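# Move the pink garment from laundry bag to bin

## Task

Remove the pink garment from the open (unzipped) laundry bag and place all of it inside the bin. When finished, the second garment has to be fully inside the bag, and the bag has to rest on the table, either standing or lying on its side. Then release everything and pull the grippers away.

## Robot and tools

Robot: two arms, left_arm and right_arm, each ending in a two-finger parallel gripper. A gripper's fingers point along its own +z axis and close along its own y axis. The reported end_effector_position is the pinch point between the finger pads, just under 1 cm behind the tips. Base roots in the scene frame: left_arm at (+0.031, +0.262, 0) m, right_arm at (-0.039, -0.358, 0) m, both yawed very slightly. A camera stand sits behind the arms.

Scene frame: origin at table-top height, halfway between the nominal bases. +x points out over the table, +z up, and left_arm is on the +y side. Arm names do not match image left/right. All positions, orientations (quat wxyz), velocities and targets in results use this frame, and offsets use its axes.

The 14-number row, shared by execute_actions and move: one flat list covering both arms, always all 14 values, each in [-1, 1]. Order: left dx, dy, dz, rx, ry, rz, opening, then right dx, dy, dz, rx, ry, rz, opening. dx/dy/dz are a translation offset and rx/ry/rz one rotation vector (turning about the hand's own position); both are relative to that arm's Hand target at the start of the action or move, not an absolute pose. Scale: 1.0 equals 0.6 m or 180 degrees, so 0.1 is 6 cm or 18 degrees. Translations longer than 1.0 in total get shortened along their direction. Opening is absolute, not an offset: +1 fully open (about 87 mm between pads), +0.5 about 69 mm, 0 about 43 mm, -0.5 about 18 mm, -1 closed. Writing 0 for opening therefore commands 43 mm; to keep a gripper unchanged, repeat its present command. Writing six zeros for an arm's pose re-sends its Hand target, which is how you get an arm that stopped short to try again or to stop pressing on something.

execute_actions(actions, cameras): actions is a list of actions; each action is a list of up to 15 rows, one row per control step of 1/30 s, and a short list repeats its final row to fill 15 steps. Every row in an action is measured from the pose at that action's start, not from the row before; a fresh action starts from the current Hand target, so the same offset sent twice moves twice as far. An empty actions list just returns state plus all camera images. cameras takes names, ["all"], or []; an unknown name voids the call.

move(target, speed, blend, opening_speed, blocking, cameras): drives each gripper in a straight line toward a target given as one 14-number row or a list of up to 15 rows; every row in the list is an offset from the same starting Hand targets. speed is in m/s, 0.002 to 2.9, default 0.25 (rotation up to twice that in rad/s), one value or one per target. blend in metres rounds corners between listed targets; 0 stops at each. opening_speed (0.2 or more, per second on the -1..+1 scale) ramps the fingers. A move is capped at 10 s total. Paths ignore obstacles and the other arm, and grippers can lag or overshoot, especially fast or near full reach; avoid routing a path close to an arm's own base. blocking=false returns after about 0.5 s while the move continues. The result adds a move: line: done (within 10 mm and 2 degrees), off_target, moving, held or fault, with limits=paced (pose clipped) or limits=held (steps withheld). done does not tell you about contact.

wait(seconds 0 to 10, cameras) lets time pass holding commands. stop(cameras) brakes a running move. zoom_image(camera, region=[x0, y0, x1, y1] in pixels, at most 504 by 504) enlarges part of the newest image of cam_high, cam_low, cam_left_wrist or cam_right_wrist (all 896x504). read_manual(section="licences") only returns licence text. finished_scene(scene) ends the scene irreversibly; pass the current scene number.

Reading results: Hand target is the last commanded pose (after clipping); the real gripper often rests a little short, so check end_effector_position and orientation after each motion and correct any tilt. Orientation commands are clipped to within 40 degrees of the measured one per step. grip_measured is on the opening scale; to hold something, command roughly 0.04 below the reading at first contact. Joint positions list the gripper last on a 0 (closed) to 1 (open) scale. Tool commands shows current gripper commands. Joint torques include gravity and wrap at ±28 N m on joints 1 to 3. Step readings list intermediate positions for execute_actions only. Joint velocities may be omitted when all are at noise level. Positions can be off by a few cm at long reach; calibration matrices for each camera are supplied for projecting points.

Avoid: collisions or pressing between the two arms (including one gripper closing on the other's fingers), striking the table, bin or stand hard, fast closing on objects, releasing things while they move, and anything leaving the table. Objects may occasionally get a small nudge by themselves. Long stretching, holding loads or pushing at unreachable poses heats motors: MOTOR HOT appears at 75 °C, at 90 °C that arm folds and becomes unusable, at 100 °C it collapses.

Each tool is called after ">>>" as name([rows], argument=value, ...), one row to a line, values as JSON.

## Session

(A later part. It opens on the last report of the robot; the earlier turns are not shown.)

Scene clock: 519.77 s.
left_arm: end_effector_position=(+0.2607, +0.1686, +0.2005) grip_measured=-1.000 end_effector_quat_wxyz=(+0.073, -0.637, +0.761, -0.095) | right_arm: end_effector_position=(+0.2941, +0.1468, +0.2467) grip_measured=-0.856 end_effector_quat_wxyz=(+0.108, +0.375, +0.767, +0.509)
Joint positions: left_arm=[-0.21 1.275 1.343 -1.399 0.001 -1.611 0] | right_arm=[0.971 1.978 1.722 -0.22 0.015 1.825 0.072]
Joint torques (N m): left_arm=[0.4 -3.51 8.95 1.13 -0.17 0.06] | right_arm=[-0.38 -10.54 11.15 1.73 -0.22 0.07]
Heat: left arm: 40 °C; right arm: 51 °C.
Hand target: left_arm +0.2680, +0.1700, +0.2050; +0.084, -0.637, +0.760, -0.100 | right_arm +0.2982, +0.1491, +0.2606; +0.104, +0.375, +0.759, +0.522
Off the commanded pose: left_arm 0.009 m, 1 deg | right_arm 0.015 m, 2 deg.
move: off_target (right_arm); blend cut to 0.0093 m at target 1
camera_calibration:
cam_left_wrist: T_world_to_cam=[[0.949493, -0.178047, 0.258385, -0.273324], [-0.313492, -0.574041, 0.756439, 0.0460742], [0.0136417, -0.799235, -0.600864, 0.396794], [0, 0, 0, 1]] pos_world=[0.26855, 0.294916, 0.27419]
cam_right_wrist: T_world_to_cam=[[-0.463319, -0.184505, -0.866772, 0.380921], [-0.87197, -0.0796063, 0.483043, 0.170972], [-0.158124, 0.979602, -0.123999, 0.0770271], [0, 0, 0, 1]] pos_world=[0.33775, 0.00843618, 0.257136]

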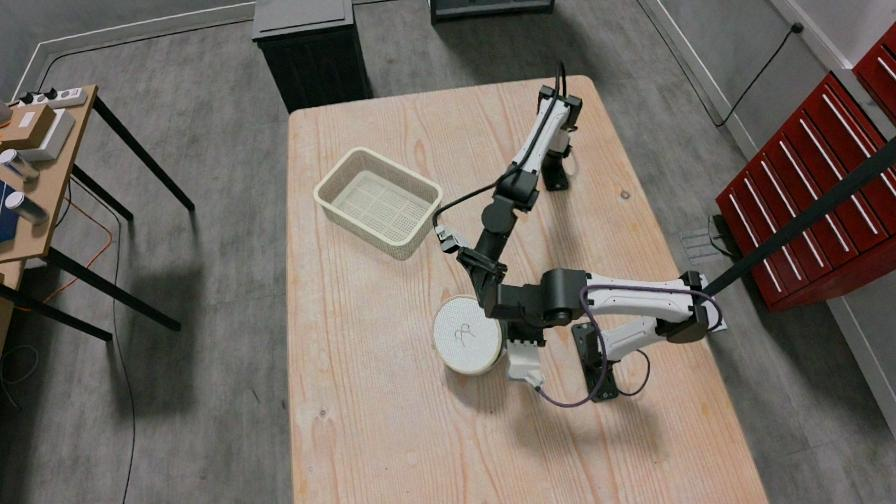

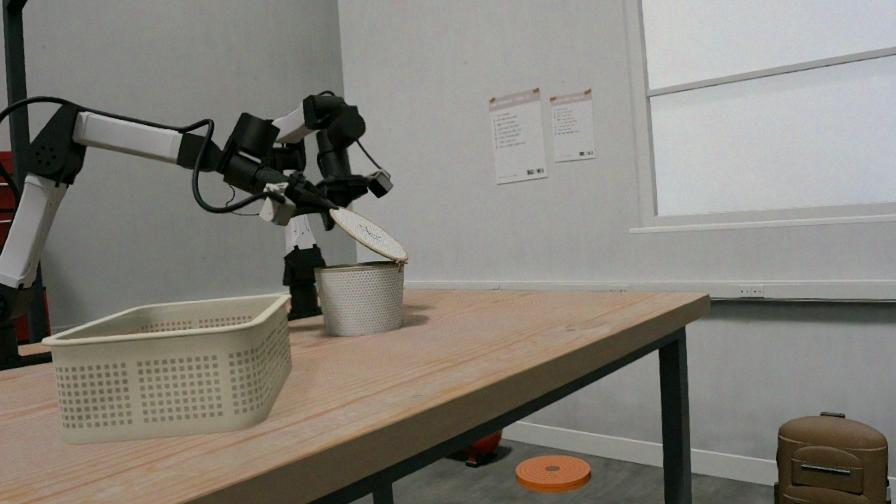

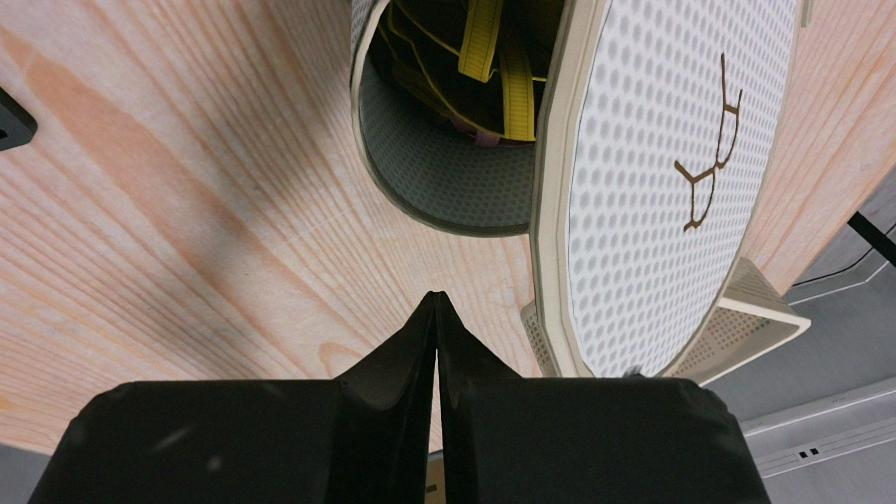

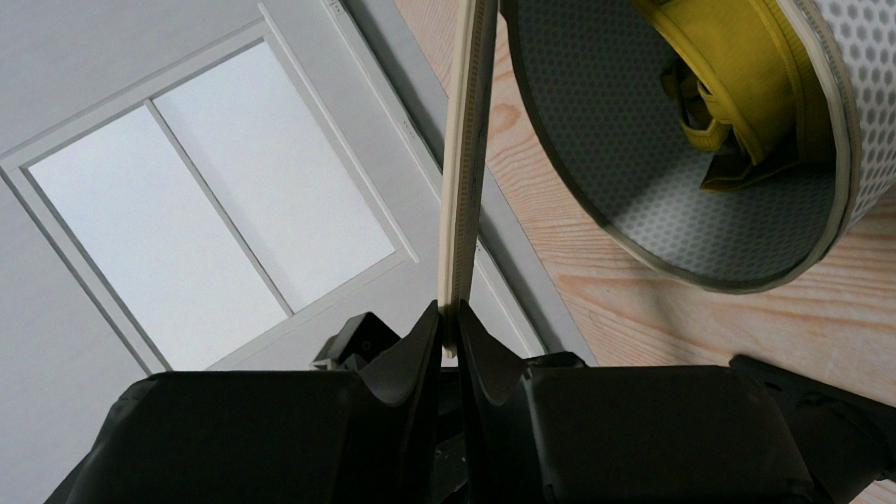

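>>> move(target=[0.0333, 0.0167, 0.02, 0, 0, 0, -1.0, 0, 0, 0, 0, 0, 0, -0.95], speed=0.06, cameras=["cam_low", "cam_left_wrist", "cam_right_wrist"])

>>> zoom_image(camera="cam_low", region=[250, 80, 450, 280])

Scene clock: 534.17 s.
left_arm: end_effector_position=(+0.2850, +0.1802, +0.2132) grip_measured=-1.000 end_effector_quat_wxyz=(+0.084, -0.640, +0.757, -0.097) | right_arm: end_effector_position=(+0.2969, +0.1450, +0.2467) grip_measured=-0.856 end_effector_quat_wxyz=(+0.108, +0.378, +0.766, +0.509)
Joint positions: left_arm=[-0.147 1.35 1.447 -1.41 0.001 -1.558 0] | right_arm=[0.965 1.978 1.722 -0.22 0.015 1.828 0.072]
Joint torques (N m): left_arm=[0.49 -3.86 9.2 0.97 0.01 0.11] | right_arm=[0.08 -10.54 11.17 1.73 -0.22 0.05]
Heat: left arm: 38 °C; right arm: 51 °C.
Hand target: left_arm +0.2879, +0.1800, +0.2170; +0.084, -0.637, +0.760, -0.100 | right_arm +0.2981, +0.1492, +0.2606; +0.104, +0.375, +0.759, +0.522
Off the commanded pose: left_arm 0.005 m, 1 deg | right_arm 0.014 m, 2 deg.
move: off_target (right_arm)
camera_calibration:
cam_left_wrist: T_world_to_cam=[[0.945916, -0.169619, 0.276536, -0.301937], [-0.322473, -0.584673, 0.744425, 0.0577512], [0.0354138, -0.793339, -0.607749, 0.407586], [0, 0, 0, 1]] pos_world=[0.289796, 0.305905, 0.288215]
cam_right_wrist: T_world_to_cam=[[-0.4666, -0.18021, -0.865915, 0.382073], [-0.871344, -0.0743715, 0.485004, 0.171737], [-0.151802, 0.980813, -0.122323, 0.0767636], [0, 0, 0, 1]] pos_world=[0.33957, 0.00633482, 0.25694]
Images, in order (width x height): cam_low 896x504, cam_left_wrist 896x504, cam_right_wrist 896x504.

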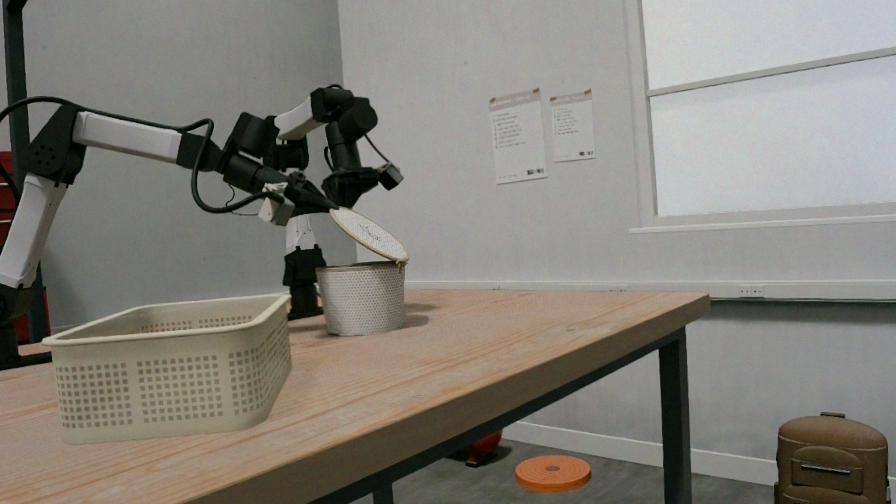

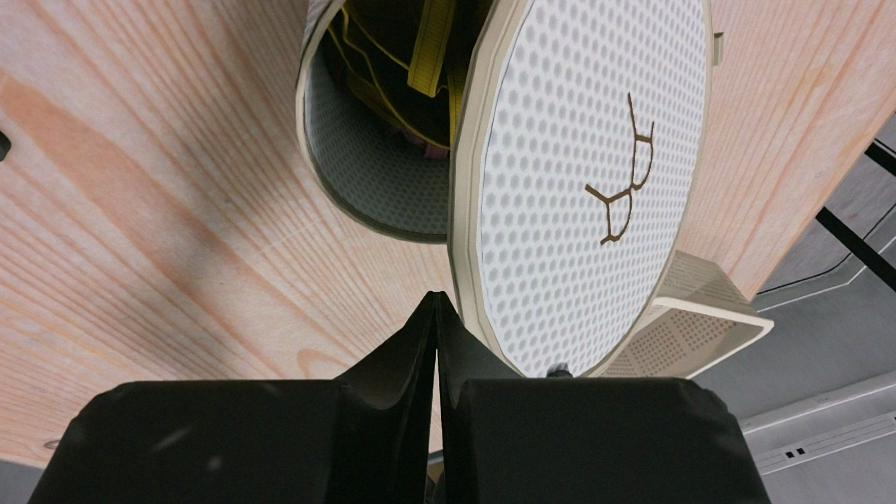

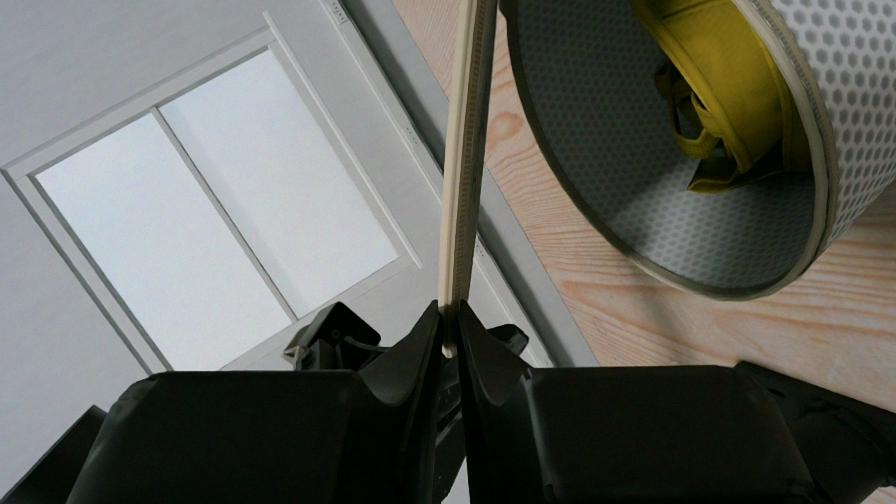

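Scaled by 2.520 from the camera's 896x504 image, which has a finer 1280x720 frame.

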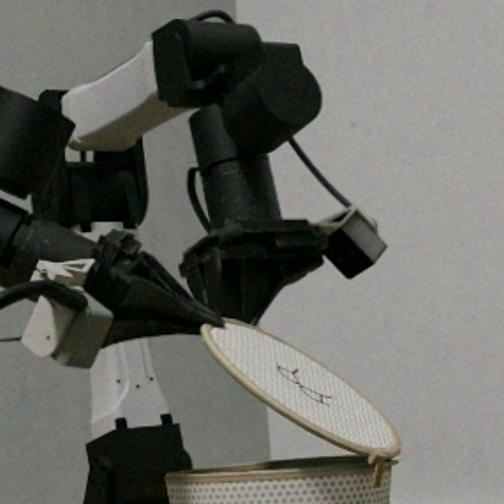

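>>> move([
  [0, 0, 0, 0, 0, 0, -1.0, 0, 0, 0, 0, 0, 0, -0.4],
  [0, 0, 0, 0, 0, 0, -1.0, -0.0734, -0.0931, 0.0613, 0, 0, 0, -0.4],
], speed=0.12, opening_speed=1.0, cameras=["cam_low", "cam_left_wrist", "cam_right_wrist"])

>>> zoom_image(camera="cam_low", region=[250, 80, 450, 280])

Scene clock: 545.67 s.
left_arm: end_effector_position=(+0.2849, +0.1802, +0.2132) grip_measured=-1.000 end_effector_quat_wxyz=(+0.084, -0.640, +0.758, -0.097) | right_arm: end_effector_position=(+0.2595, +0.0962, +0.2825) grip_measured=-0.400 end_effector_quat_wxyz=(+0.108, +0.378, +0.765, +0.510)
Joint positions: left_arm=[-0.147 1.35 1.447 -1.41 0.001 -1.558 0] | right_arm=[0.965 1.735 1.548 -0.288 0.015 1.828 0.3]
Joint torques (N m): left_arm=[0.49 -3.88 9.2 0.97 0.01 0.14] | right_arm=[0.31 -11.25 7.82 1.71 -0.18 0.06]
Heat: left arm: 38 °C; right arm: 51 °C.
Hand target: left_arm +0.2879, +0.1800, +0.2170; +0.084, -0.637, +0.760, -0.100 | right_arm +0.2540, +0.0933, +0.2974; +0.104, +0.375, +0.759, +0.522
Off the commanded pose: left_arm 0.005 m, 1 deg | right_arm 0.016 m, 2 deg.
move: off_target (right_arm)
camera_calibration:
cam_left_wrist: T_world_to_cam=[[0.945803, -0.170374, 0.27646, -0.301747], [-0.322871, -0.584611, 0.744301, 0.0579157], [0.0348119, -0.793223, -0.607936, 0.407775], [0, 0, 0, 1]] pos_world=[0.289897, 0.305905, 0.288216]
cam_right_wrist: T_world_to_cam=[[-0.46596, -0.179287, -0.866451, 0.386657], [-0.871582, -0.0756611, 0.484376, 0.11845], [-0.152399, 0.980883, -0.121008, 0.123107], [0, 0, 0, 1]] pos_world=[0.302167, -0.0424693, 0.292542]
Images, in order (width x height): cam_low 896x504, cam_left_wrist 896x504, cam_right_wrist 896x504.

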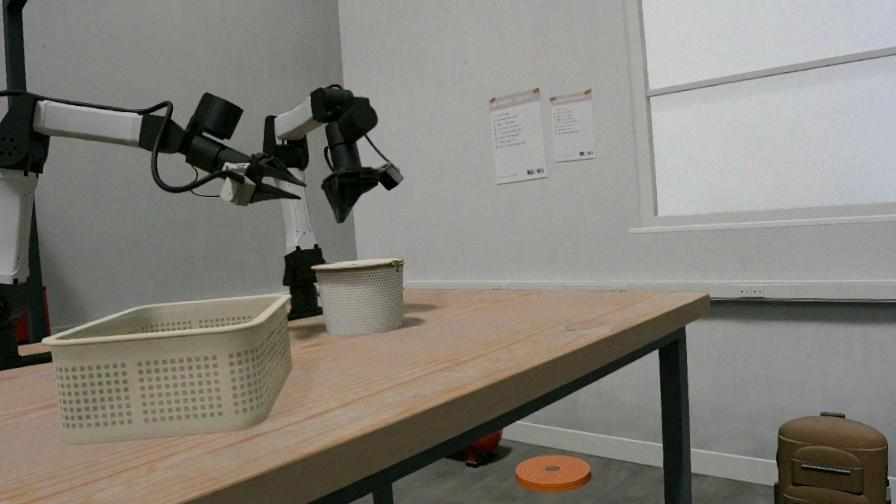

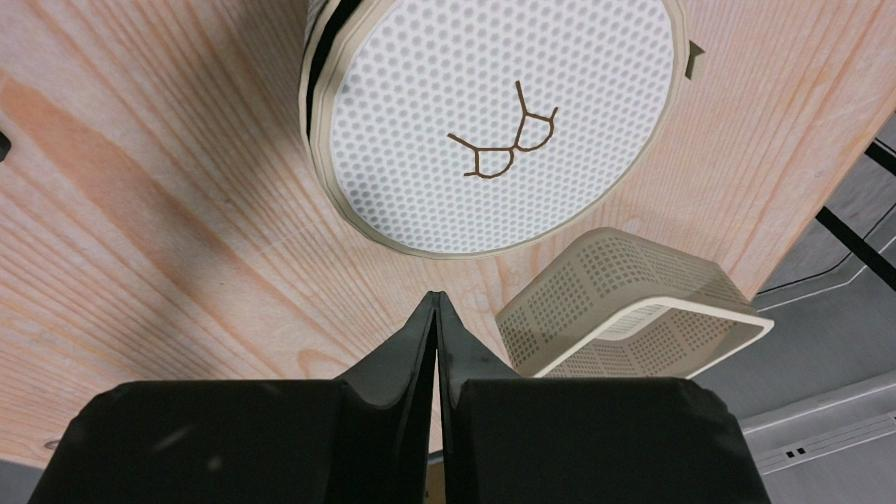

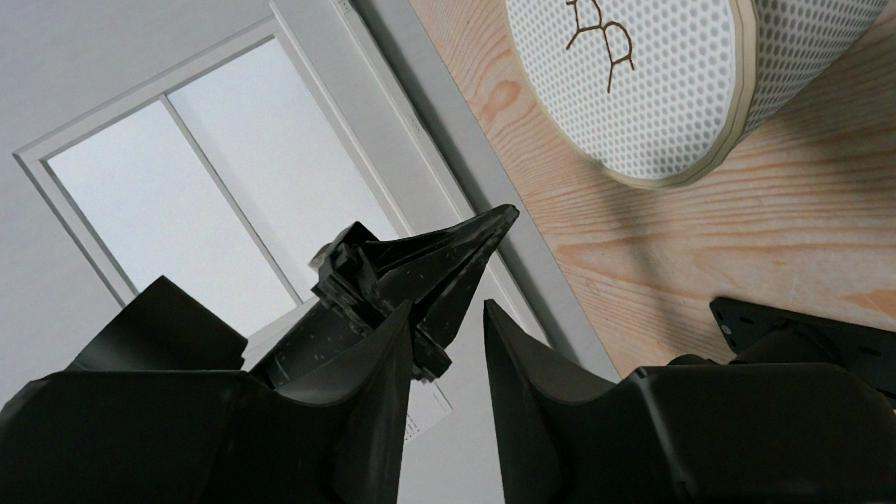

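Scaled by 2.520 from the camera's 896x504 image, which has a finer 1280x720 frame.

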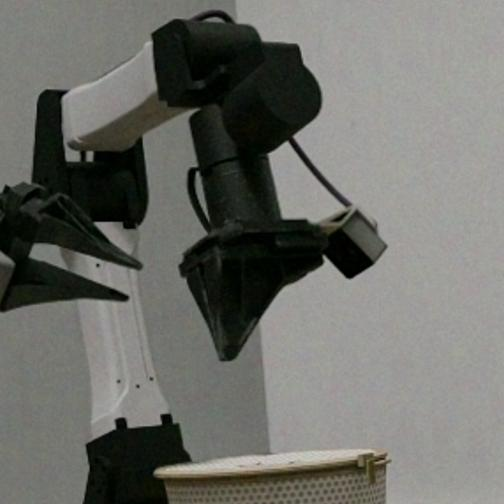

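>>> zoom_image(camera="cam_left_wrist", region=[280, 0, 720, 300])

>>> zoom_image(camera="cam_right_wrist", region=[480, 0, 800, 240])

>>> zoom_image(camera="cam_low", region=[295, 240, 425, 350])

Scaled by 1.145 from the camera's 896x504 image, which has a finer 1280x720 frame.

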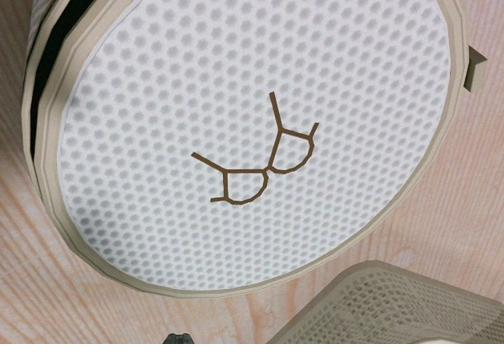

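Scaled by 1.575 from the camera's 896x504 image, which has a finer 1280x720 frame.

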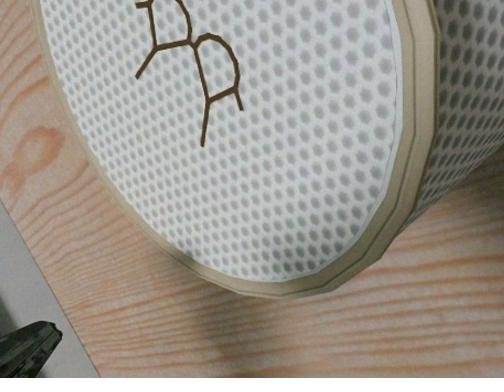

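Scaled by 3.877 from the camera's 896x504 image, which has a finer 1280x720 frame.

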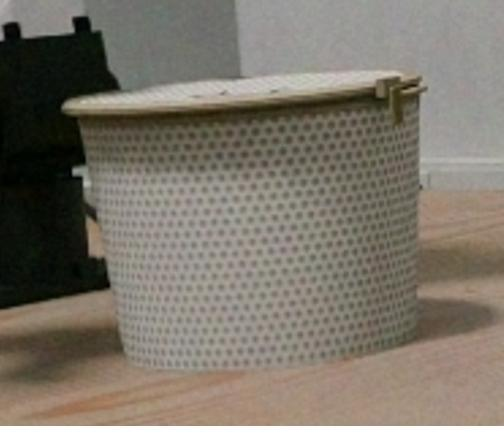

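>>> move([
  [-0.0798, 0.0667, 0.0883, 0, 0, 0, -1.0, -0.0817, -0.0555, -0.129, 0.0463, -0.0909, 0, -1.0],
  [-0.0632, 0.2333, 0.0883, 0, 0, 0, -1.0, -0.0533, -0.0138, -0.2673, 0.0926, -0.1817, 0, -1.0],
], speed=0.2, blend=0.02, cameras=["all"])

>>> zoom_image(camera="cam_right_wrist", region=[360, 120, 560, 320])

Scene clock: 646.77 s.
left_arm: end_effector_position=(+0.2501, +0.3209, +0.2647) grip_measured=-1.000 end_effector_quat_wxyz=(+0.145, -0.639, +0.747, -0.114) | right_arm: end_effector_position=(+0.2200, +0.0825, +0.1275) grip_measured=-1.000 end_effector_quat_wxyz=(+0.250, +0.232, +0.629, +0.698)
Joint positions: left_arm=[0.551 1.303 1.619 -1.558 0.175 -0.902 0] | right_arm=[1.047 2.144 0.722 1.524 0.127 1.567 0]
Joint torques (N m): left_arm=[0.39 -3.37 8.7 1.11 0.22 0.15] | right_arm=[0.02 -8.25 5.98 2.05 -0.13 -0.17]
Motor temperatures (°C): left_arm=[22 33 38 33 24 23 23] | right_arm=[22 54 47 47 25 26 24]
Heat: left arm: 38 °C; right arm: 54 °C.
Hand target: left_arm +0.2500, +0.3200, +0.2699; +0.084, -0.637, +0.760, -0.100 | right_arm +0.2221, +0.0850, +0.1369; +0.258, +0.224, +0.616, +0.709
Off the commanded pose: left_arm 0.005 m, 7 deg | right_arm 0.010 m, 2 deg.
joint sent to its limit (left arm) — joint 4 (wrist pitch), lower limit. The joint targets are off in orientation, not in position.
move: off_target (left_arm)
camera_calibration:
cam_left_wrist: T_world_to_cam=[[0.911875, -0.166386, 0.375232, -0.278084], [-0.391262, -0.628699, 0.672051, 0.141015], [0.124088, -0.75964, -0.638395, 0.526884], [0, 0, 0, 1]] pos_world=[0.243372, 0.442628, 0.345937]
cam_right_wrist: T_world_to_cam=[[0.0605021, 0.0989575, -0.993251, 0.108898], [-0.985221, -0.153832, -0.0753392, 0.2609], [-0.160249, 0.983129, 0.0881878, 0.0866147], [0, 0, 0, 1]] pos_world=[0.264336, -0.0557951, 0.120181]

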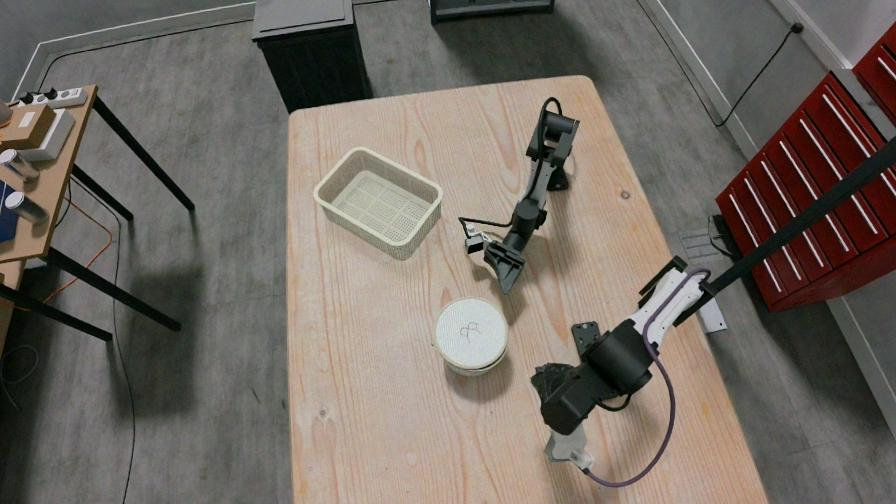

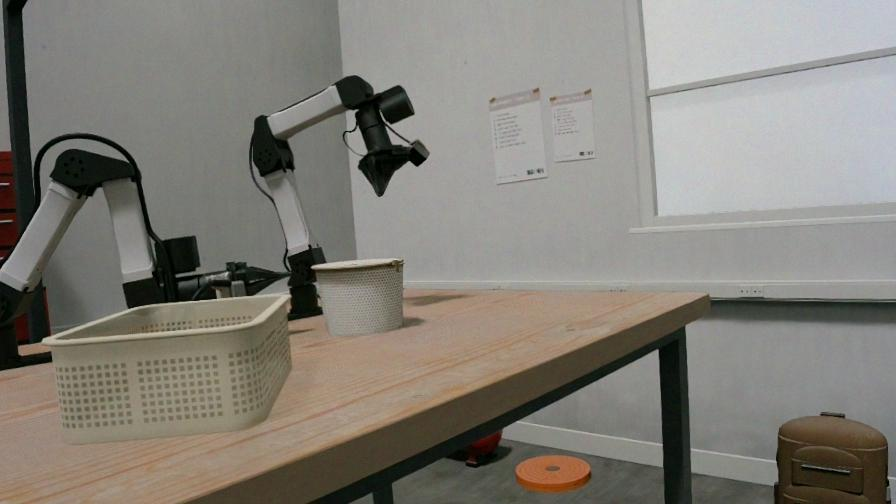

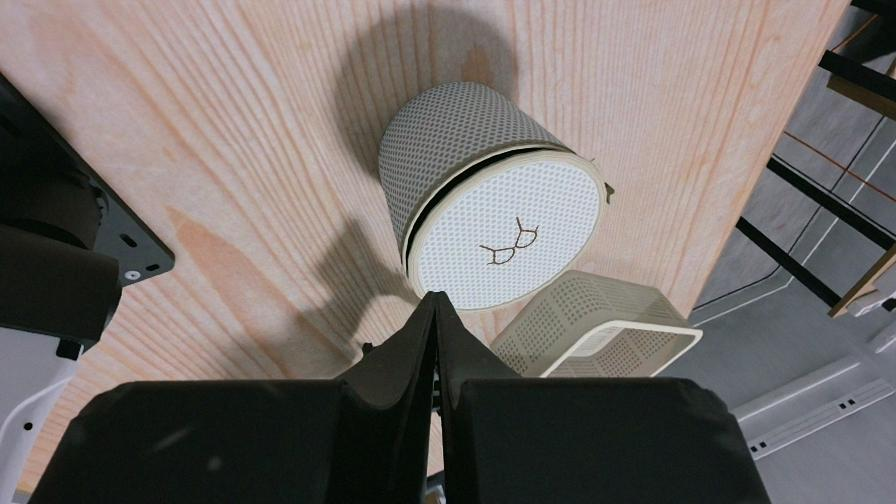

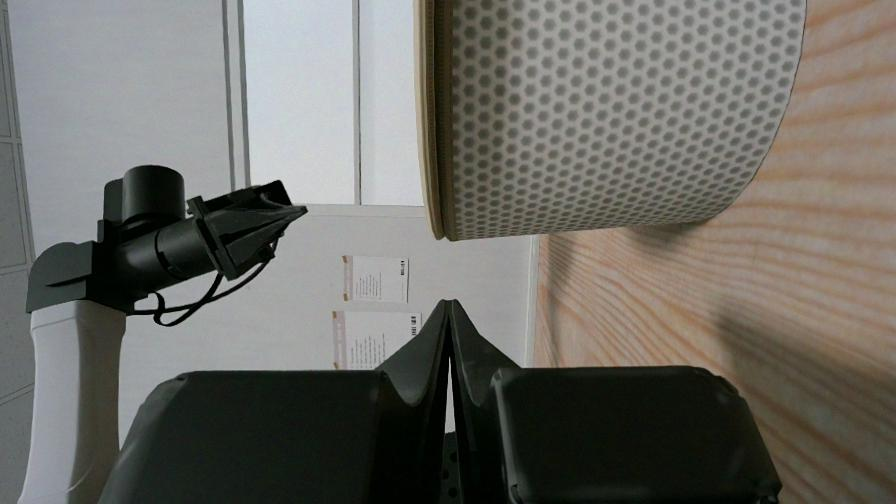

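Scaled by 2.520 from the camera's 896x504 image, which has a finer 1280x720 frame.

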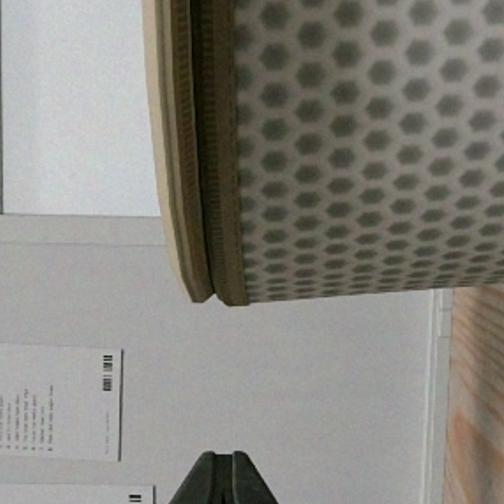

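>>> move(target=[0, 0, 0, 0, 0, 0, -1.0, 0.0478, 0.0572, -0.0133, 0, 0, 0, -1.0], speed=0.08, cameras=["cam_right_wrist", "cam_left_wrist"])

>>> zoom_image(camera="cam_right_wrist", region=[380, 150, 560, 330])

>>> zoom_image(camera="cam_left_wrist", region=[360, 60, 660, 360])

Scene clock: 670.73 s.
left_arm: end_effector_position=(+0.2501, +0.3209, +0.2647) grip_measured=-1.000 end_effector_quat_wxyz=(+0.145, -0.639, +0.747, -0.114) | right_arm: end_effector_position=(+0.2480, +0.1166, +0.1249) grip_measured=-1.000 end_effector_quat_wxyz=(+0.255, +0.233, +0.619, +0.705)
Joint positions: left_arm=[0.551 1.303 1.619 -1.558 0.175 -0.902 0] | right_arm=[1.038 2.259 0.923 1.463 0.127 1.567 0]
Joint torques (N m): left_arm=[0.38 -3.36 8.7 1.1 0.23 0.16] | right_arm=[-0.38 -9.69 6.63 1.77 -0.3 -0.15]
Heat: left arm: 38 °C; right arm: 50 °C.
Hand target: left_arm +0.2500, +0.3200, +0.2699; +0.084, -0.637, +0.760, -0.100 | right_arm +0.2509, +0.1194, +0.1291; +0.258, +0.225, +0.616, +0.709
Off the commanded pose: left_arm 0.005 m, 7 deg | right_arm 0.006 m, 1 deg.
joint sent to its limit (left arm) — joint 4 (wrist pitch), lower limit. The joint targets are off in orientation, not in position.
move: off_target (left_arm)
camera_calibration:
cam_left_wrist: T_world_to_cam=[[0.911875, -0.166386, 0.375232, -0.278084], [-0.391262, -0.628699, 0.672051, 0.141015], [0.124088, -0.75964, -0.638395, 0.526884], [0, 0, 0, 1]] pos_world=[0.243372, 0.442628, 0.345937]
cam_right_wrist: T_world_to_cam=[[0.0748839, 0.118963, -0.990071, 0.0949356], [-0.985451, -0.14308, -0.0917264, 0.29441], [-0.152571, 0.982535, 0.106518, 0.0536997], [0, 0, 0, 1]] pos_world=[0.291211, -0.0219315, 0.115278]
Images, in order (width x height): cam_left_wrist 896x504, cam_right_wrist 896x504.

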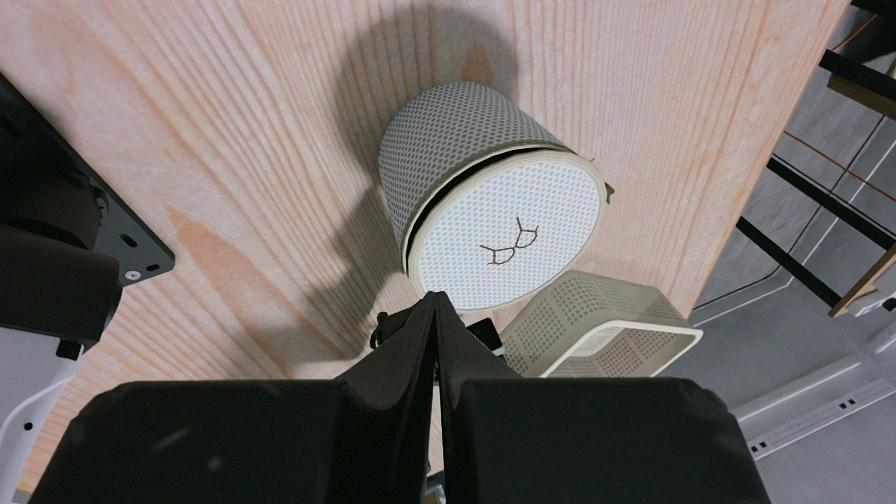

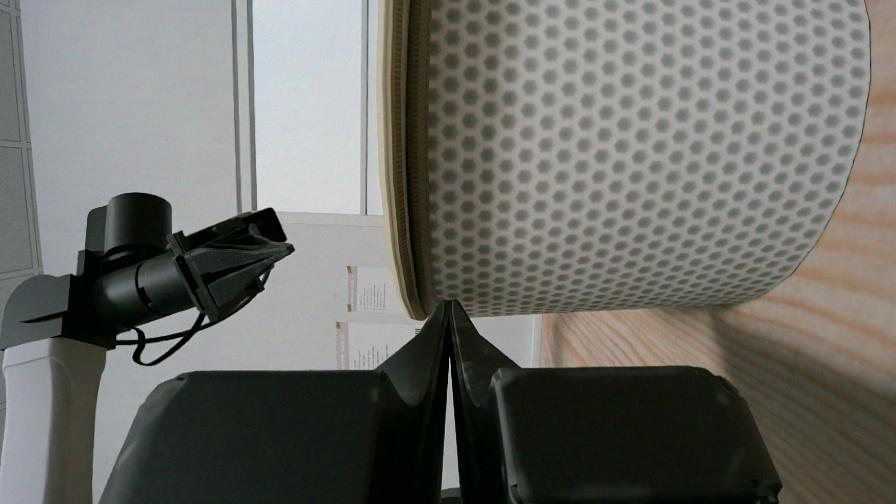

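Scaled by 2.800 from the camera's 896x504 image, which has a finer 1280x720 frame.

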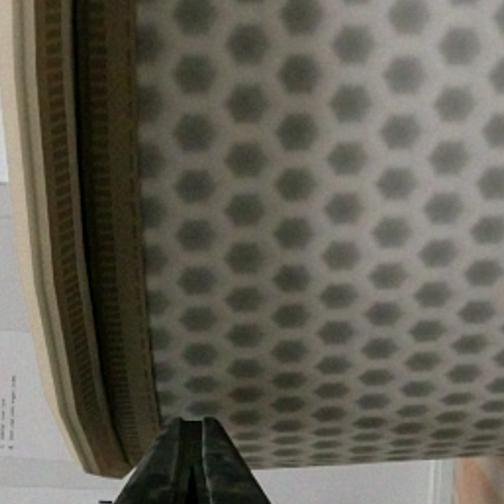

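Scaled by 1.680 from the camera's 896x504 image, which has a finer 1280x720 frame.

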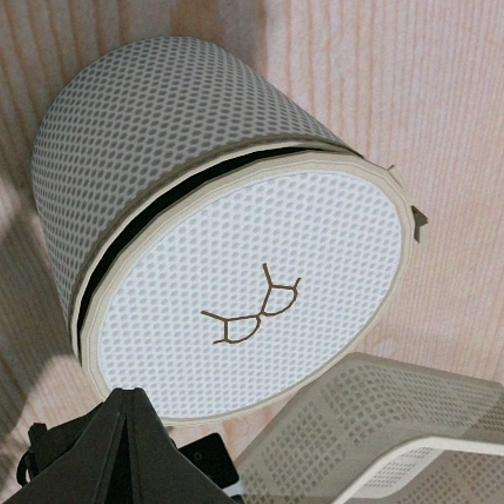

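>>> move(target=[0.05, 0, 0, 0, 0, 0, -1.0, 0.0027, 0.0032, 0.045, 0, 0, 0, -1.0], speed=0.06, cameras=["cam_right_wrist", "cam_left_wrist", "cam_low"])

>>> zoom_image(camera="cam_right_wrist", region=[380, 150, 560, 330])

Scene clock: 679.80 s.
left_arm: end_effector_position=(+0.2789, +0.3205, +0.2667) grip_measured=-1.000 end_effector_quat_wxyz=(+0.130, -0.632, +0.755, -0.119) | right_arm: end_effector_position=(+0.2496, +0.1193, +0.1263) grip_measured=-1.000 end_effector_quat_wxyz=(+0.252, +0.236, +0.636, +0.690)
Joint positions: left_arm=[0.492 1.418 1.716 -1.559 0.175 -0.937 0] | right_arm=[1.038 2.216 0.929 1.367 0.126 1.567 0]
Joint torques (N m): left_arm=[-0.53 -4.25 8.62 1.06 0.05 -0.11] | right_arm=[-0.42 -13.68 6.95 1.8 -0.3 -0.16]
Motor temperatures (°C): left_arm=[22 32 38 33 24 23 23] | right_arm=[22 49 47 49 25 26 24]
Heat: left arm: 38 °C; right arm: 49 °C.
Hand target: left_arm +0.2801, +0.3200, +0.2700; +0.084, -0.637, +0.760, -0.100 | right_arm +0.2525, +0.1213, +0.1561; +0.258, +0.225, +0.616, +0.709
Off the commanded pose: left_arm 0.003 m, 6 deg | right_arm 0.030 m, 3 deg.
joint sent to its limit (left arm) — joint 4 (wrist pitch), lower limit. The joint targets are off in orientation, not in position.
move: off_target (left_arm, right_arm)
camera_calibration:
cam_left_wrist: T_world_to_cam=[[0.913429, -0.181662, 0.364206, -0.297696], [-0.39595, -0.603716, 0.691918, 0.138672], [0.0941821, -0.776225, -0.623381, 0.533895], [0, 0, 0, 1]] pos_world=[0.276548, 0.444061, 0.345293]
cam_right_wrist: T_world_to_cam=[[0.0497736, 0.0805858, -0.995504, 0.10734], [-0.987333, -0.146375, -0.0612141, 0.293608], [-0.15065, 0.985941, 0.0722794, 0.054627], [0, 0, 0, 1]] pos_world=[0.292775, -0.0195324, 0.120882]
Images, in order (width x height): cam_low 896x504, cam_left_wrist 896x504, cam_right_wrist 896x504.

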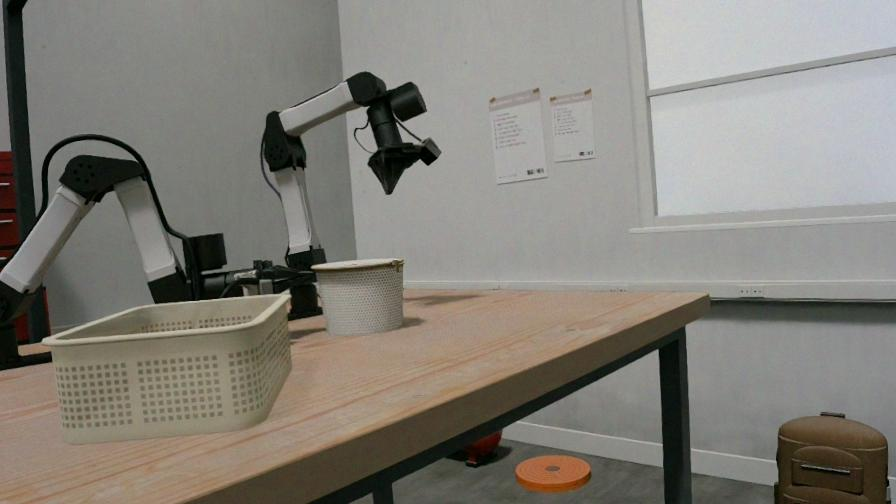

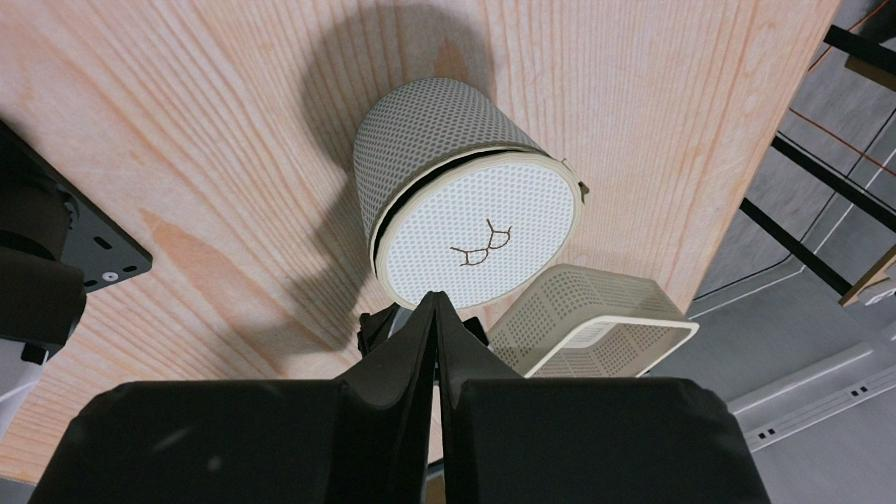

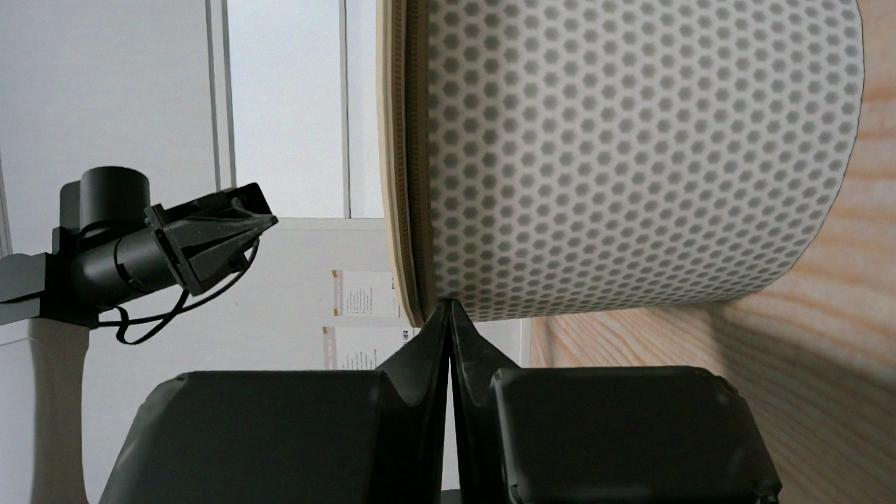

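Scaled by 2.800 from the camera's 896x504 image, which has a finer 1280x720 frame.

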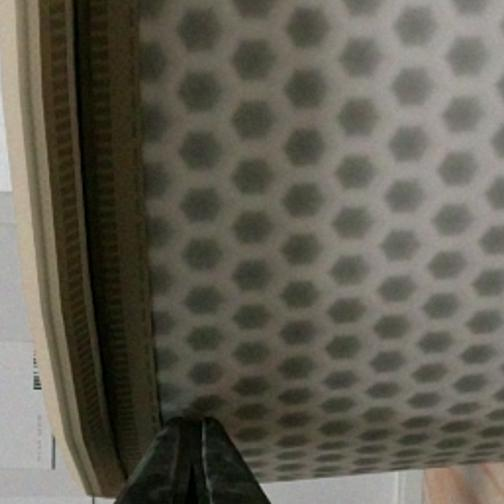

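>>> move(target=[0, 0, 0, 0, 0, 0, -1.0, -0.0063, -0.0075, 0.02, 0, 0, 0, -1.0], speed=0.06, cameras=["cam_right_wrist"])

>>> zoom_image(camera="cam_right_wrist", region=[380, 150, 560, 330])

Scene clock: 684.90 s.
left_arm: end_effector_position=(+0.2789, +0.3205, +0.2667) grip_measured=-1.000 end_effector_quat_wxyz=(+0.130, -0.632, +0.755, -0.119) | right_arm: end_effector_position=(+0.2494, +0.1189, +0.1459) grip_measured=-1.000 end_effector_quat_wxyz=(+0.253, +0.235, +0.629, +0.696)
Joint positions: left_arm=[0.492 1.418 1.716 -1.559 0.175 -0.938 0] | right_arm=[1.038 2.164 0.929 1.334 0.126 1.567 0]
Joint torques (N m): left_arm=[-0.53 -4.25 8.62 1.07 0.05 -0.12] | right_arm=[-0.28 -13.49 5.11 1.81 -0.28 -0.16]
Heat: left arm: 37 °C; right arm: 50 °C.
Hand target: left_arm +0.2801, +0.3200, +0.2700; +0.084, -0.637, +0.760, -0.100 | right_arm +0.2487, +0.1168, +0.1680; +0.258, +0.225, +0.616, +0.709
Off the commanded pose: left_arm 0.003 m, 6 deg | right_arm 0.022 m, 2 deg.
joint sent to its limit (left arm) — joint 4 (wrist pitch), lower limit. The joint targets are off in orientation, not in position.
move: off_target (left_arm, right_arm)
camera_calibration:
cam_right_wrist: T_world_to_cam=[[0.0600079, 0.0961803, -0.993553, 0.122233], [-0.986644, -0.145289, -0.0736552, 0.295991], [-0.151437, 0.984703, 0.0861772, 0.0518132], [0, 0, 0, 1]] pos_world=[0.292549, -0.0197728, 0.138781]
Images, in order (width x height): cam_right_wrist 896x504.

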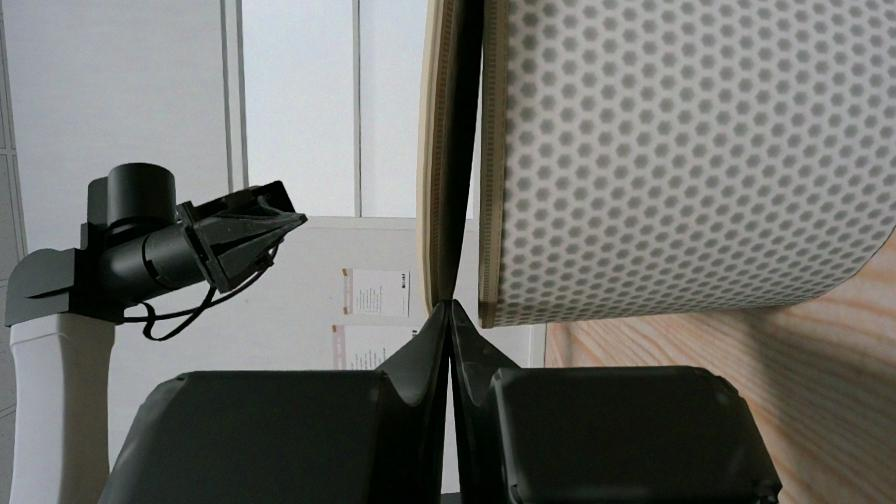

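Scaled by 2.800 from the camera's 896x504 image, which has a finer 1280x720 frame.

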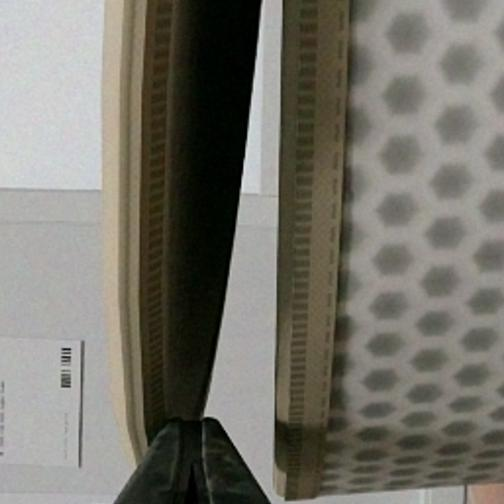

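>>> move([
  [0, 0, 0, 0, 0, 0, -1.0, 0.033, 0.0417, 0.045, 0, 0, 0, -1.0],
  [0, 0, 0, 0, 0, 0, -1.0, 0.1063, 0.0642, 0.0867, 0, 0, 0, -1.0],
  [0, 0, 0, 0, 0, 0, -1.0, 0.143, 0.092, 0.14, 0, 0, 0, -1.0],
], speed=0.08, blend=0.01, cameras=["cam_right_wrist", "cam_left_wrist", "cam_low"])

Scene clock: 709.43 s.
left_arm: end_effector_position=(+0.2789, +0.3205, +0.2667) grip_measured=-1.000 end_effector_quat_wxyz=(+0.130, -0.632, +0.755, -0.119) | right_arm: end_effector_position=(+0.3313, +0.1709, +0.2415) grip_measured=-1.000 end_effector_quat_wxyz=(+0.258, +0.230, +0.624, +0.701)
Joint positions: left_arm=[0.492 1.418 1.716 -1.559 0.175 -0.938 0] | right_arm=[0.952 2.185 1.462 0.839 0.041 1.567 0]
Joint torques (N m): left_arm=[-0.51 -4.25 8.62 1.06 0.05 -0.12] | right_arm=[-0.4 -11.63 9.98 1.79 -0.3 -0.03]
Heat: left arm: 37 °C; right arm: 52 °C.
Hand target: left_arm +0.2801, +0.3200, +0.2700; +0.084, -0.637, +0.760, -0.100 | right_arm +0.3345, +0.1719, +0.2519; +0.258, +0.225, +0.616, +0.709
Off the commanded pose: left_arm 0.003 m, 6 deg | right_arm 0.011 m, 1 deg.
joint sent to its limit (left arm) — joint 4 (wrist pitch), lower limit. The joint targets are off in orientation, not in position.
move: off_target (left_arm, right_arm)
camera_calibration:
cam_left_wrist: T_world_to_cam=[[0.913495, -0.181359, 0.364191, -0.297842], [-0.39575, -0.603764, 0.691991, 0.138612], [0.0943868, -0.776259, -0.623308, 0.533828], [0, 0, 0, 1]] pos_world=[0.276547, 0.444061, 0.345293]
cam_right_wrist: T_world_to_cam=[[0.0776008, 0.10497, -0.991443, 0.199513], [-0.985237, -0.144135, -0.0923754, 0.395229], [-0.152598, 0.983975, 0.0922349, 0.00388039], [0, 0, 0, 1]] pos_world=[0.374504, 0.0322051, 0.233958]
Images, in order (width x height): cam_low 896x504, cam_left_wrist 896x504, cam_right_wrist 896x504.

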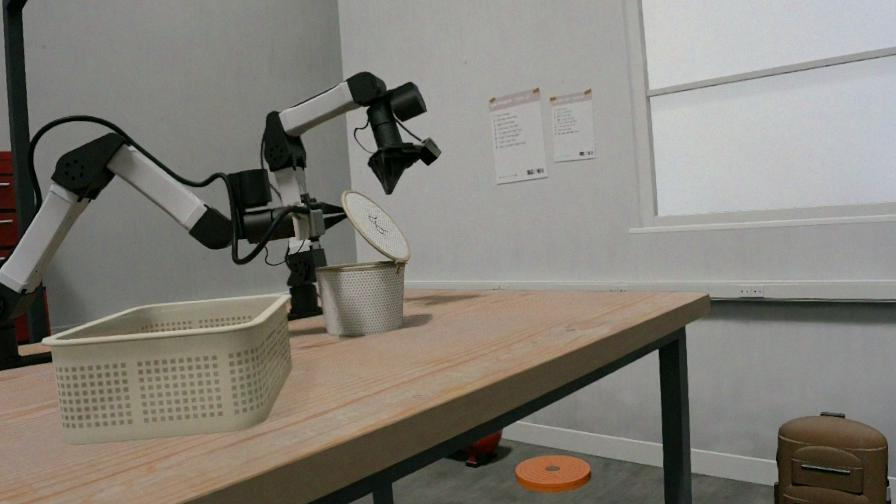

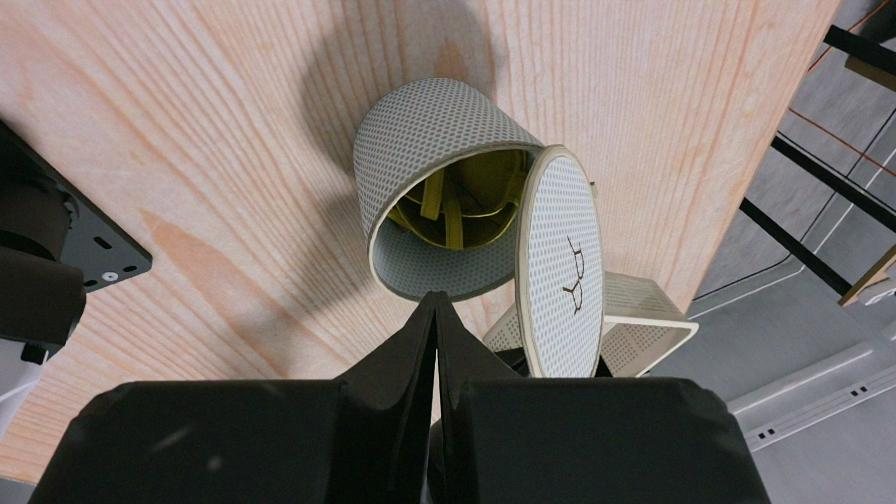

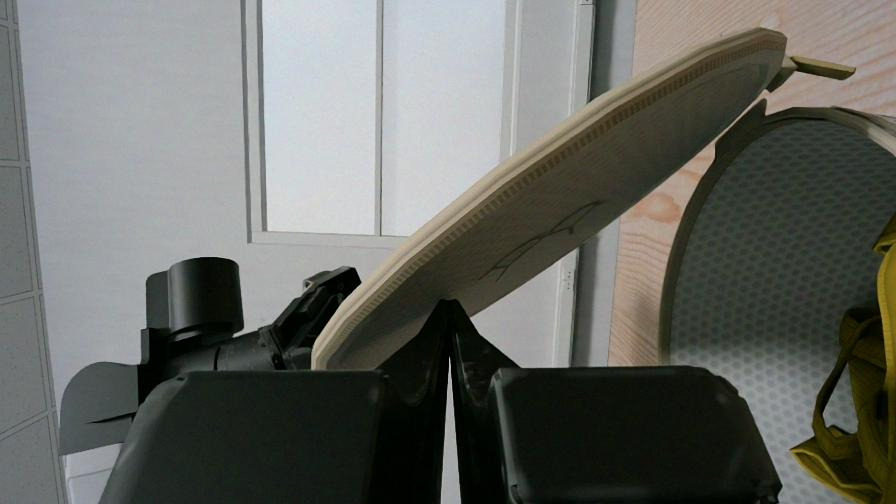

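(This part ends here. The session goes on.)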